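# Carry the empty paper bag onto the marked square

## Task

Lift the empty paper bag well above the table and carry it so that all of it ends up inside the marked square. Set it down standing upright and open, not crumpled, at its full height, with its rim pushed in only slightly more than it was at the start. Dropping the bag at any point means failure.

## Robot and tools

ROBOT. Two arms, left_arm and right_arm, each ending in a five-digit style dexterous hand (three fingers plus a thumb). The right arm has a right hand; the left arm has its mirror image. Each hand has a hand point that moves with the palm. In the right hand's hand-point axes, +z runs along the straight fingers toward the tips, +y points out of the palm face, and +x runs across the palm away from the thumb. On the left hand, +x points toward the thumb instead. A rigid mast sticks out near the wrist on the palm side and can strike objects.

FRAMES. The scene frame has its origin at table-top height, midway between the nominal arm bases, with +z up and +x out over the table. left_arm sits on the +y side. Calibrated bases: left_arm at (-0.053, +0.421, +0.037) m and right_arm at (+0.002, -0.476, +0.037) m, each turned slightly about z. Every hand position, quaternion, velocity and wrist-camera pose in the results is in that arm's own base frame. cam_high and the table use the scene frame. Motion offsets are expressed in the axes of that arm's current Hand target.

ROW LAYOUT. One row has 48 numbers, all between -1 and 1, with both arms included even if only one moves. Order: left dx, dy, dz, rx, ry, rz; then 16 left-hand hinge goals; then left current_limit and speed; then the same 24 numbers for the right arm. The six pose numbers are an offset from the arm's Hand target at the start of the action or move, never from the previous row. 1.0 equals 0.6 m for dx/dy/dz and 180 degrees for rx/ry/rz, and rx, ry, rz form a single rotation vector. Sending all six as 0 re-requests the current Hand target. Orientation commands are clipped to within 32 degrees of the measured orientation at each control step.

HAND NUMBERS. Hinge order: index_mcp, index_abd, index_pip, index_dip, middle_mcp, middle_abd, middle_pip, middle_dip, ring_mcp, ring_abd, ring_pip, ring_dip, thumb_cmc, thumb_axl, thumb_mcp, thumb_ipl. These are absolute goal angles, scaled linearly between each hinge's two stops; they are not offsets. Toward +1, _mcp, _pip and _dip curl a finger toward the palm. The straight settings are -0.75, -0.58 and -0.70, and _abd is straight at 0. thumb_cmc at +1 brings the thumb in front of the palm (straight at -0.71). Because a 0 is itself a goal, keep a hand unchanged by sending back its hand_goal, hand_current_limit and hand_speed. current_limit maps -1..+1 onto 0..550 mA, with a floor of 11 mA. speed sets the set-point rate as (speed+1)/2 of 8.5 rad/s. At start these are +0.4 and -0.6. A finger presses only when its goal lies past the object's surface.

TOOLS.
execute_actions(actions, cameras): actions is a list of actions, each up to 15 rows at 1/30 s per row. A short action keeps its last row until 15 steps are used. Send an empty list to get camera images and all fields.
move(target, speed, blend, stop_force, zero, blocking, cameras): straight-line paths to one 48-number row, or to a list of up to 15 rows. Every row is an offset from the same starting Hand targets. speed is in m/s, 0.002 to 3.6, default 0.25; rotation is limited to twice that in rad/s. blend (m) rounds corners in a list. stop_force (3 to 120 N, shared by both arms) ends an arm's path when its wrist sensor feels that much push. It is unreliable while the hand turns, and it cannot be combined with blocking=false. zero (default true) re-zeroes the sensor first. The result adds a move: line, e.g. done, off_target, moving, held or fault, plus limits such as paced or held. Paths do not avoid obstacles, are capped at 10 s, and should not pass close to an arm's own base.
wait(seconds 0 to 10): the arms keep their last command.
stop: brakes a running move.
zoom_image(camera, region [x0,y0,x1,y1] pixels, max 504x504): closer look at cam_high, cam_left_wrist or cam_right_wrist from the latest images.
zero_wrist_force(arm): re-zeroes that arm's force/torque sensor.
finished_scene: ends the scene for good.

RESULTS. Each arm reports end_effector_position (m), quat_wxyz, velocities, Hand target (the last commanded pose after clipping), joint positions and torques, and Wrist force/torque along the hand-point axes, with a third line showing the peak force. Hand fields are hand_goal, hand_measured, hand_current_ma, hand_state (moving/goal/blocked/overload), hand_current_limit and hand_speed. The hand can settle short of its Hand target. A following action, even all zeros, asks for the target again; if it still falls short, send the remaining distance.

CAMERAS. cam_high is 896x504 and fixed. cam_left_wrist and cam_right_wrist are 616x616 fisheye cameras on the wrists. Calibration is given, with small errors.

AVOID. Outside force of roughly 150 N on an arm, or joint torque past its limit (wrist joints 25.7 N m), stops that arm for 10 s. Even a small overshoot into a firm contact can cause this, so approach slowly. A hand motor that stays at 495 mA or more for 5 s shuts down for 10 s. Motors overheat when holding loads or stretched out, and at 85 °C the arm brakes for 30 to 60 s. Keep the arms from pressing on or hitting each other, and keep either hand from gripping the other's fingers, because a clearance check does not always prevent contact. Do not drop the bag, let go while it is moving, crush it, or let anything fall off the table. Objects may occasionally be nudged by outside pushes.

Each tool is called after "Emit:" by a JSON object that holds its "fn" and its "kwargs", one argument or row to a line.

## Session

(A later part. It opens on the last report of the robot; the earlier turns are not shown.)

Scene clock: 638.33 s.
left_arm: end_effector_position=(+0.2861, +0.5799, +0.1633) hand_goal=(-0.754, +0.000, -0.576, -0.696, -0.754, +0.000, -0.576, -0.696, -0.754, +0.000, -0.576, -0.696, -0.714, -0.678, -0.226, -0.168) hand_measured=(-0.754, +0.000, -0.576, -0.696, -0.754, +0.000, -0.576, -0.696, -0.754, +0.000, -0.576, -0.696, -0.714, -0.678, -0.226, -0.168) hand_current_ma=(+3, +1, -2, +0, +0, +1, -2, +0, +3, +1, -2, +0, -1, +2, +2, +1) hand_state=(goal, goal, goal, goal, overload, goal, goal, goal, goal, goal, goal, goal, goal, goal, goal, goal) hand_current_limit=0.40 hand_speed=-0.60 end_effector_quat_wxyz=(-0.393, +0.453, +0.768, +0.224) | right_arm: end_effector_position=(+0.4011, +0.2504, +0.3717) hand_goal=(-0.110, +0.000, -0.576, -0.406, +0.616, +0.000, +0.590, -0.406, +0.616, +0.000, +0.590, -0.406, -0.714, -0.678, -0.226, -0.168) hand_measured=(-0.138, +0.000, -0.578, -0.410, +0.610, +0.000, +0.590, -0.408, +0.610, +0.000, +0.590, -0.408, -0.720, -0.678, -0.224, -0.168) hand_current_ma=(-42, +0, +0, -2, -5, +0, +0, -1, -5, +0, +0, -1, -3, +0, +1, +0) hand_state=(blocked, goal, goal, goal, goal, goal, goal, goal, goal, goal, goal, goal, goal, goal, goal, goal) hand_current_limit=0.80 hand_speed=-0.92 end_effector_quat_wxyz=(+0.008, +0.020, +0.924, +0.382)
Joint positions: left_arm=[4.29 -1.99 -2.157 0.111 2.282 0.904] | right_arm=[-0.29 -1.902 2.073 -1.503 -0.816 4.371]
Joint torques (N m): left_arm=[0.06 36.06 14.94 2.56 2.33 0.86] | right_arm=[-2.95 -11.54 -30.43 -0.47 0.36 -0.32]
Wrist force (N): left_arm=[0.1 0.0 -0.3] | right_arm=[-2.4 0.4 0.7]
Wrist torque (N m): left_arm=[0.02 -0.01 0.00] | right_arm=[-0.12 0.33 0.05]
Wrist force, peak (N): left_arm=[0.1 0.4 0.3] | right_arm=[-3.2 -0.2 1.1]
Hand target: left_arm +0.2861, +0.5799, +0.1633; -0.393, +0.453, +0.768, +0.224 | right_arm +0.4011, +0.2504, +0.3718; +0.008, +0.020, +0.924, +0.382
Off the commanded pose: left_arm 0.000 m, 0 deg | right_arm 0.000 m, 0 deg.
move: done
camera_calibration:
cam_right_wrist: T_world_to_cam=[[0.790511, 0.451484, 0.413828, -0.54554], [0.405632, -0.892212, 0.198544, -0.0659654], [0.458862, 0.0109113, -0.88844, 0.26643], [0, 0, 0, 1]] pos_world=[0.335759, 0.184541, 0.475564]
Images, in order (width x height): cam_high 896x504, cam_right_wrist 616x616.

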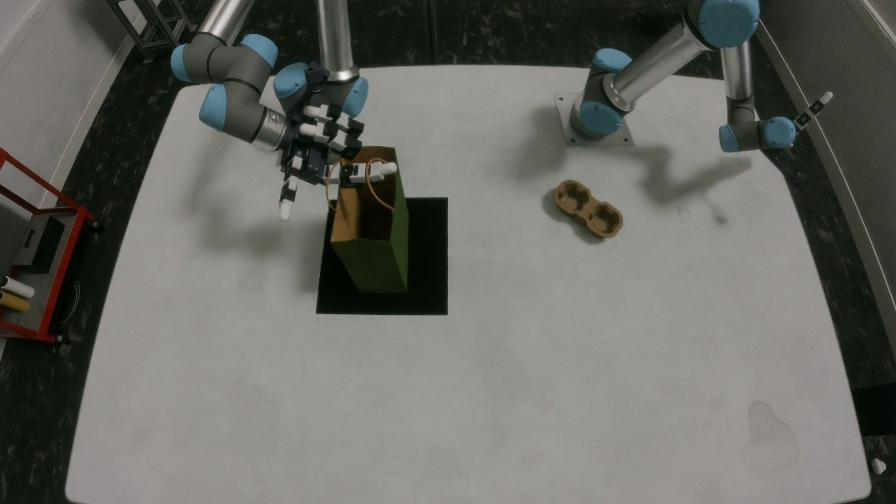

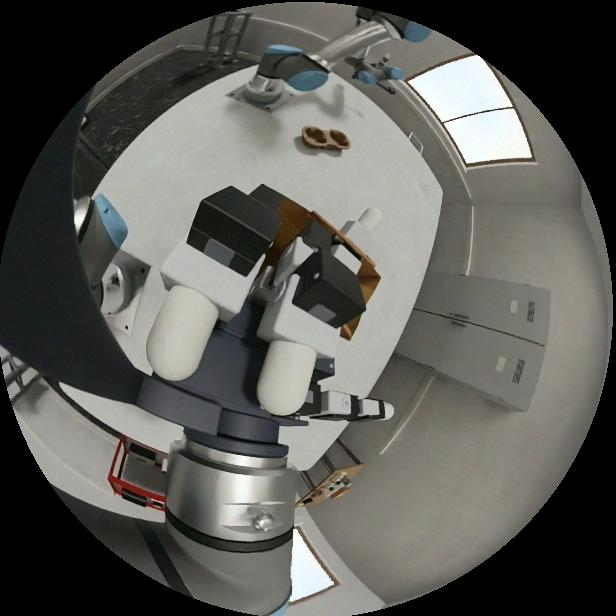

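Emit:
{"fn": "move", "kwargs": {
  "target": [0,0,0,0,0,0,-0.754,0,-0.576,-0.696,-0.754,0,-0.576,-0.696,-0.754,0,-0.576,-0.696,-0.714,-0.678,-0.226,-0.168,0.4,-0.6,0,-0.0295,-0.0295,0,0,0,-0.138,0,-0.576,-0.696,0.616,0,0.590,-0.406,0.616,0,0.590,-0.406,-0.714,-0.678,-0.226,-0.168,0.4,-0.92],
  "speed": 0.04
}}

Emit:
{"fn": "move", "kwargs": {
  "target": [0,0,0,0,0,0,-0.754,0,-0.576,-0.696,-0.754,0,-0.576,-0.696,-0.754,0,-0.576,-0.696,-0.714,-0.678,-0.226,-0.168,0.4,-0.6,0,-0.0236,-0.0401,0,0,0,-0.411,0,-0.576,-0.696,0.616,0,0.590,-0.406,0.616,0,0.590,-0.406,-0.714,-0.678,-0.226,-0.168,0.4,-0.92],
  "speed": 0.035,
  "cameras": ["cam_high","cam_right_wrist"]
}}

Emit:
{"fn": "zoom_image", "kwargs": {
  "camera": "cam_high",
  "region": [310, 130, 450, 270]
}}

Emit:
{"fn": "zoom_image", "kwargs": {
  "camera": "cam_right_wrist",
  "region": [250, 100, 450, 300]
}}

Scene clock: 667.93 s.
left_arm: end_effector_position=(+0.2861, +0.5799, +0.1633) hand_goal=(-0.754, +0.000, -0.576, -0.696, -0.754, +0.000, -0.576, -0.696, -0.754, +0.000, -0.576, -0.696, -0.714, -0.678, -0.226, -0.168) hand_measured=(-0.754, +0.000, -0.576, -0.696, -0.754, +0.000, -0.576, -0.696, -0.754, +0.000, -0.576, -0.696, -0.714, -0.678, -0.226, -0.168) hand_current_ma=(+3, +1, -2, +0, +0, +1, -2, +0, +3, +1, -2, +0, -1, +2, +2, +1) hand_state=(goal, goal, goal, goal, overload, goal, goal, goal, goal, goal, goal, goal, goal, goal, goal, goal) hand_current_limit=0.40 hand_speed=-0.60 end_effector_quat_wxyz=(-0.393, +0.453, +0.768, +0.224) | right_arm: end_effector_position=(+0.4001, +0.2254, +0.3719) hand_goal=(-0.138, +0.000, -0.576, -0.696, +0.616, +0.000, +0.590, -0.406, +0.616, +0.000, +0.590, -0.406, -0.714, -0.678, -0.226, -0.168) hand_measured=(-0.148, +0.000, -0.578, -0.694, +0.610, +0.000, +0.590, -0.408, +0.610, +0.000, +0.590, -0.408, -0.720, -0.678, -0.224, -0.168) hand_current_ma=(-10, +0, +0, +1, -5, +0, +0, -1, -5, +0, +0, -1, -3, +0, +1, +0) hand_state=(goal, goal, goal, goal, goal, goal, goal, goal, goal, goal, goal, goal, goal, goal, goal, goal) hand_current_limit=0.40 hand_speed=-0.92 end_effector_quat_wxyz=(+0.008, +0.020, +0.924, +0.382)
Joint positions: left_arm=[4.29 -1.99 -2.157 0.111 2.282 0.904] | right_arm=[-0.36 -1.907 2.06 -1.423 -0.834 4.279]
Joint torques (N m): left_arm=[0.09 37.18 15.1 2.52 2.38 0.75] | right_arm=[8.53 -5.09 -16.77 -2.86 2.72 -0.31]
Wrist force (N): left_arm=[0.2 0.2 0.0] | right_arm=[-2.6 0.4 0.9]
Wrist torque (N m): left_arm=[0.02 -0.02 0.01] | right_arm=[-0.13 0.36 -0.08]
Wrist force, peak (N): left_arm=[0.0 0.5 0.4] | right_arm=[-3.2 0.5 1.1]
Hand target: left_arm +0.2861, +0.5799, +0.1633; -0.393, +0.453, +0.768, +0.224 | right_arm +0.4001, +0.2254, +0.3718; +0.008, +0.020, +0.924, +0.382
Off the commanded pose: left_arm 0.000 m, 0 deg | right_arm 0.000 m, 0 deg.
move: done

Scene clock: 669.20 s.
left_arm: end_effector_position=(+0.2861, +0.5799, +0.1633) hand_goal=(-0.754, +0.000, -0.576, -0.696, -0.754, +0.000, -0.576, -0.696, -0.754, +0.000, -0.576, -0.696, -0.714, -0.678, -0.226, -0.168) hand_measured=(-0.754, +0.000, -0.576, -0.696, -0.754, +0.000, -0.576, -0.696, -0.754, +0.000, -0.576, -0.696, -0.714, -0.678, -0.226, -0.168) hand_current_ma=(+3, +1, -2, +0, +0, +1, -2, +0, +3, +1, -2, +0, -1, +2, +2, +1) hand_state=(goal, goal, goal, goal, overload, goal, goal, goal, goal, goal, goal, goal, goal, goal, goal, goal) hand_current_limit=0.40 hand_speed=-0.60 end_effector_quat_wxyz=(-0.393, +0.453, +0.768, +0.224) | right_arm: end_effector_position=(+0.3989, +0.1983, +0.3789) hand_goal=(-0.412, +0.000, -0.576, -0.696, +0.616, +0.000, +0.590, -0.406, +0.616, +0.000, +0.590, -0.406, -0.714, -0.678, -0.226, -0.168) hand_measured=(-0.420, +0.000, -0.578, -0.694, +0.610, +0.000, +0.590, -0.408, +0.610, +0.000, +0.590, -0.408, -0.720, -0.678, -0.224, -0.168) hand_current_ma=(-6, +0, +0, +1, -5, +0, +0, -1, -5, +0, +0, -1, -3, +0, +1, +0) hand_state=(goal, goal, goal, goal, goal, goal, goal, goal, goal, goal, goal, goal, goal, goal, goal, goal) hand_current_limit=0.40 hand_speed=-0.92 end_effector_quat_wxyz=(+0.008, +0.020, +0.924, +0.382)
Joint positions: left_arm=[4.29 -1.99 -2.157 0.111 2.282 0.904] | right_arm=[-0.434 -1.907 2.027 -1.328 -0.858 4.186]
Joint torques (N m): left_arm=[0.03 36.8 14.23 2.41 2.34 0.93] | right_arm=[8.77 -2.19 -14.22 -3.24 2.85 0.79]
Wrist force (N): left_arm=[0.0 0.3 -0.2] | right_arm=[-2.9 0.0 1.2]
Wrist torque (N m): left_arm=[0.05 -0.01 -0.01] | right_arm=[-0.20 0.39 -0.13]
Wrist force, peak (N): left_arm=[-0.2 0.4 0.0] | right_arm=[-3.0 0.4 1.0]
Hand target: left_arm +0.2861, +0.5799, +0.1633; -0.393, +0.453, +0.768, +0.224 | right_arm +0.3989, +0.1984, +0.3788; +0.008, +0.020, +0.924, +0.382
Off the commanded pose: left_arm 0.000 m, 0 deg | right_arm 0.000 m, 0 deg.
move: done
camera_calibration:
cam_right_wrist: T_world_to_cam=[[0.79051, 0.451375, 0.413949, -0.523301], [0.405408, -0.89227, 0.198742, -0.112999], [0.459061, 0.010711, -0.88834, 0.274317], [0, 0, 0, 1]] pos_world=[0.333558, 0.132441, 0.482764]
Images, in order (width x height): cam_high 896x504, cam_right_wrist 616x616.

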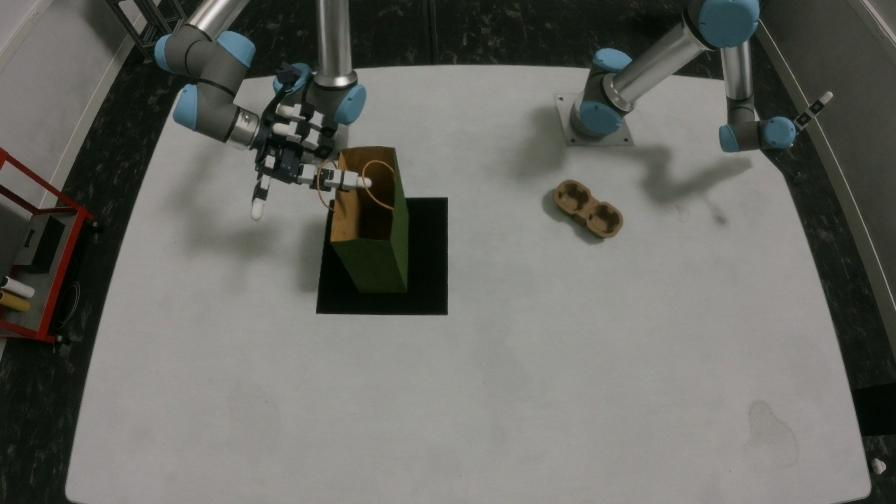

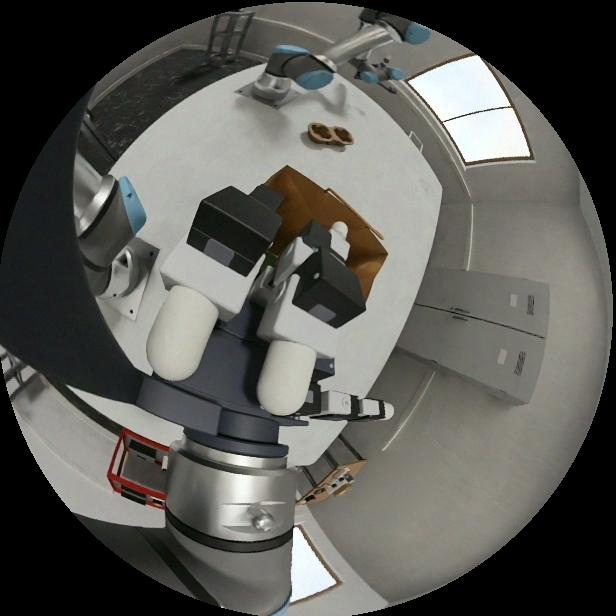

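Scaled by 3.600 from the camera's 896x504 image, which has a finer 1280x720 frame.

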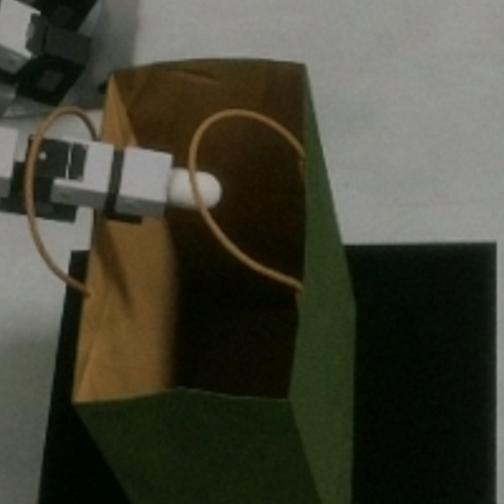

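Scaled by 2.520 from the camera's 616x616 image, which has a finer 880x880 frame.

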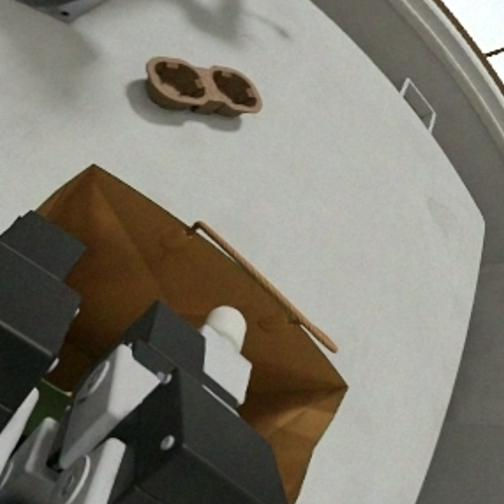

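Emit:
{"fn": "move", "kwargs": {
  "target": [0,0,0,0,0,0,-0.754,0,-0.576,-0.696,-0.754,0,-0.576,-0.696,-0.754,0,-0.576,-0.696,-0.714,-0.678,-0.226,-0.168,0.4,-0.6,0,-0.100,-0.100,0,0,0,-0.412,0,-0.576,-0.696,0.616,0,0.590,-0.406,0.616,0,0.590,-0.406,-0.714,-0.678,-0.226,-0.168,0.4,-0.92],
  "speed": 0.08,
  "cameras": ["cam_high","cam_right_wrist"]
}}

Emit:
{"fn": "zoom_image", "kwargs": {
  "camera": "cam_high",
  "region": [280, 130, 450, 300]
}}

Scene clock: 686.40 s.
left_arm: end_effector_position=(+0.2861, +0.5799, +0.1633) hand_goal=(-0.754, +0.000, -0.576, -0.696, -0.754, +0.000, -0.576, -0.696, -0.754, +0.000, -0.576, -0.696, -0.714, -0.678, -0.226, -0.168) hand_measured=(-0.754, +0.000, -0.576, -0.696, -0.754, +0.000, -0.576, -0.696, -0.754, +0.000, -0.576, -0.696, -0.714, -0.678, -0.226, -0.168) hand_current_ma=(+3, +1, -2, +0, +0, +1, -2, +0, +3, +1, -2, +0, -1, +2, +2, +1) hand_state=(goal, goal, goal, goal, overload, goal, goal, goal, goal, goal, goal, goal, goal, goal, goal, goal) hand_current_limit=0.40 hand_speed=-0.60 end_effector_quat_wxyz=(-0.393, +0.453, +0.768, +0.224) | right_arm: end_effector_position=(+0.3953, +0.1136, +0.3789) hand_goal=(-0.412, +0.000, -0.576, -0.696, +0.616, +0.000, +0.590, -0.406, +0.616, +0.000, +0.590, -0.406, -0.714, -0.678, -0.226, -0.168) hand_measured=(-0.420, +0.000, -0.578, -0.694, +0.610, +0.000, +0.590, -0.408, +0.610, +0.000, +0.590, -0.408, -0.720, -0.678, -0.224, -0.168) hand_current_ma=(-6, +0, +0, +1, -5, +0, +0, -1, -5, +0, +0, -1, -3, +0, +1, +0) hand_state=(goal, goal, goal, goal, goal, goal, goal, goal, goal, goal, goal, goal, goal, goal, goal, goal) hand_current_limit=0.40 hand_speed=-0.92 end_effector_quat_wxyz=(+0.008, +0.020, +0.924, +0.382)
Joint positions: left_arm=[4.29 -1.99 -2.157 0.111 2.282 0.904] | right_arm=[-0.648 -1.864 1.963 -1.154 -0.95 3.939]
Joint torques (N m): left_arm=[-0.13 37.35 14.94 2.53 2.46 0.77] | right_arm=[1.47 -13.75 -13 -2.75 2.36 0.12]
Wrist force (N): left_arm=[0.1 -0.1 -0.3] | right_arm=[-2.8 0.4 0.7]
Wrist torque (N m): left_arm=[0.00 0.00 0.00] | right_arm=[-0.12 0.38 -0.10]
Wrist force, peak (N): left_arm=[0.4 0.5 -0.2] | right_arm=[-3.1 0.0 1.1]
Hand target: left_arm +0.2861, +0.5799, +0.1633; -0.393, +0.453, +0.768, +0.224 | right_arm +0.3952, +0.1136, +0.3789; +0.008, +0.020, +0.924, +0.382
Off the commanded pose: left_arm 0.000 m, 0 deg | right_arm 0.000 m, 0 deg.
move: done
camera_calibration:
cam_right_wrist: T_world_to_cam=[[0.790528, 0.451416, 0.41387, -0.482115], [0.405463, -0.892249, 0.198724, -0.187085], [0.458982, 0.0107118, -0.888381, 0.276968], [0, 0, 0, 1]] pos_world=[0.329858, 0.0477409, 0.482764]
Images, in order (width x height): cam_high 896x504, cam_right_wrist 616x616.

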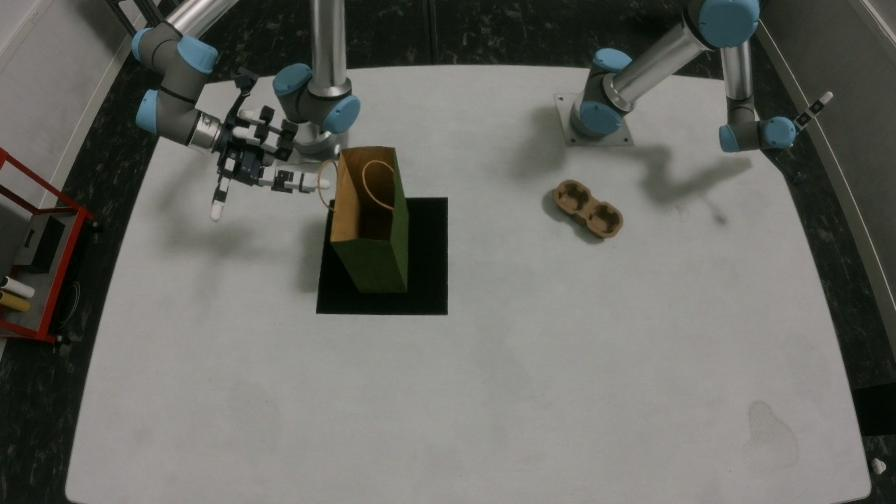

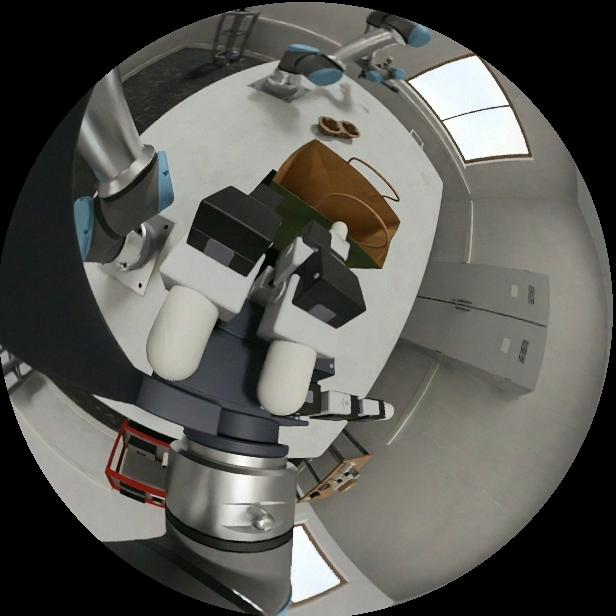

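Scaled by 2.965 from the camera's 896x504 image, which has a finer 1280x720 frame.

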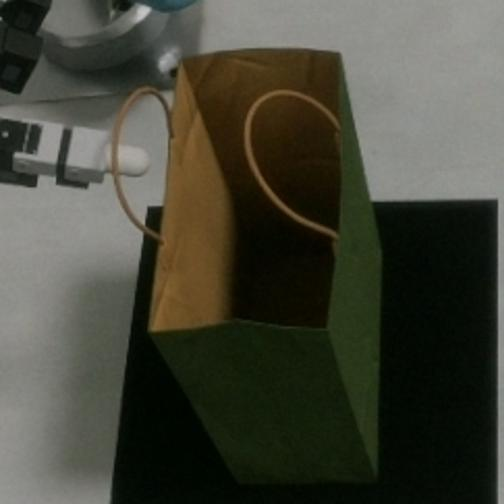

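Emit:
{"fn": "move", "kwargs": {
  "target": [0,0,0,0,0,0,-0.754,0,-0.576,-0.696,-0.754,0,-0.576,-0.696,-0.754,0,-0.576,-0.696,-0.714,-0.678,-0.226,-0.168,0.4,-0.6,0,-0.085,-0.085,0,0,0,-0.412,0,-0.576,-0.696,0.616,0,0.590,-0.406,0.616,0,0.590,-0.406,-0.714,-0.678,-0.226,-0.168,0.4,-0.92],
  "speed": 0.12,
  "cameras": ["cam_high"]
}}

Emit:
{"fn": "zoom_image", "kwargs": {
  "camera": "cam_high",
  "region": [280, 130, 480, 330]
}}

Scene clock: 696.23 s.
left_arm: end_effector_position=(+0.2861, +0.5799, +0.1633) hand_goal=(-0.754, +0.000, -0.576, -0.696, -0.754, +0.000, -0.576, -0.696, -0.754, +0.000, -0.576, -0.696, -0.714, -0.678, -0.226, -0.168) hand_measured=(-0.754, +0.000, -0.576, -0.696, -0.754, +0.000, -0.576, -0.696, -0.754, +0.000, -0.576, -0.696, -0.714, -0.678, -0.226, -0.168) hand_current_ma=(+3, +1, -2, +0, +0, +1, -2, +0, +3, +1, -2, +0, -1, +2, +2, +1) hand_state=(goal, goal, goal, goal, overload, goal, goal, goal, goal, goal, goal, goal, goal, goal, goal, goal) hand_current_limit=0.40 hand_speed=-0.60 end_effector_quat_wxyz=(-0.393, +0.453, +0.768, +0.224) | right_arm: end_effector_position=(+0.3921, +0.0416, +0.3789) hand_goal=(-0.412, +0.000, -0.576, -0.696, +0.616, +0.000, +0.590, -0.406, +0.616, +0.000, +0.590, -0.406, -0.714, -0.678, -0.226, -0.168) hand_measured=(-0.420, +0.000, -0.578, -0.694, +0.610, +0.000, +0.590, -0.408, +0.610, +0.000, +0.590, -0.408, -0.720, -0.678, -0.224, -0.168) hand_current_ma=(-7, +0, +0, +1, -5, +0, +0, -1, -5, +0, +0, -1, -3, +0, +1, +0) hand_state=(goal, goal, goal, goal, goal, goal, goal, goal, goal, goal, goal, goal, goal, goal, goal, goal) hand_current_limit=0.40 hand_speed=-0.92 end_effector_quat_wxyz=(+0.008, +0.020, +0.924, +0.382)
Joint positions: left_arm=[4.29 -1.99 -2.157 0.111 2.282 0.904] | right_arm=[-0.801 -1.791 1.892 -1.07 -1.032 3.784]
Joint torques (N m): left_arm=[0.51 36.63 14.52 2.39 2.57 0.85] | right_arm=[-0.81 -11.13 -14.2 -2.7 1.63 0.04]
Wrist force (N): left_arm=[0.1 0.3 0.1] | right_arm=[-2.4 0.5 0.9]
Wrist torque (N m): left_arm=[0.02 -0.01 0.00] | right_arm=[-0.11 0.31 -0.06]
Wrist force, peak (N): left_arm=[0.3 0.3 0.2] | right_arm=[-3.0 1.4 1.5]
Hand target: left_arm +0.2861, +0.5799, +0.1633; -0.393, +0.453, +0.768, +0.224 | right_arm +0.3921, +0.0415, +0.3789; +0.008, +0.020, +0.924, +0.382
Off the commanded pose: left_arm 0.000 m, 0 deg | right_arm 0.000 m, 0 deg.
move: done
Images, in order (width x height): cam_high 896x504.

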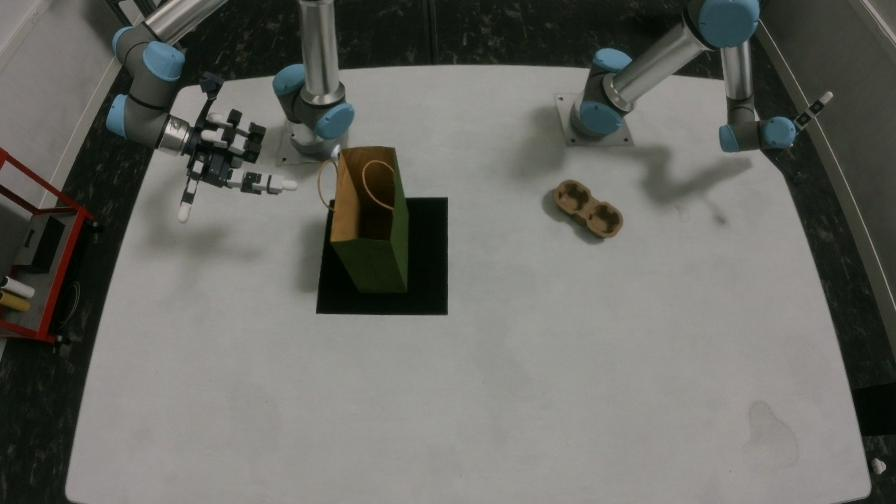

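Scaled by 2.520 from the camera's 896x504 image, which has a finer 1280x720 frame.

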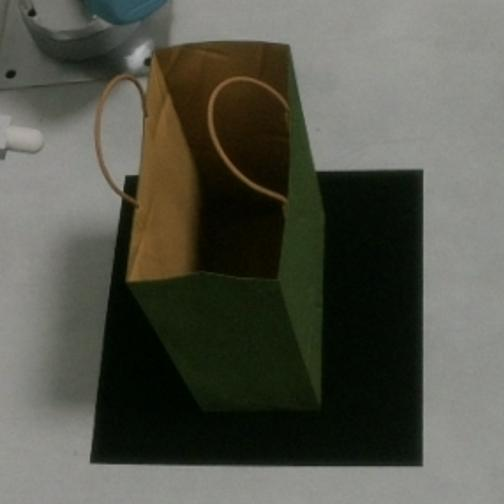

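Emit:
{"fn": "finished_scene", "kwargs": {

}}

The scene is finished: the task was done.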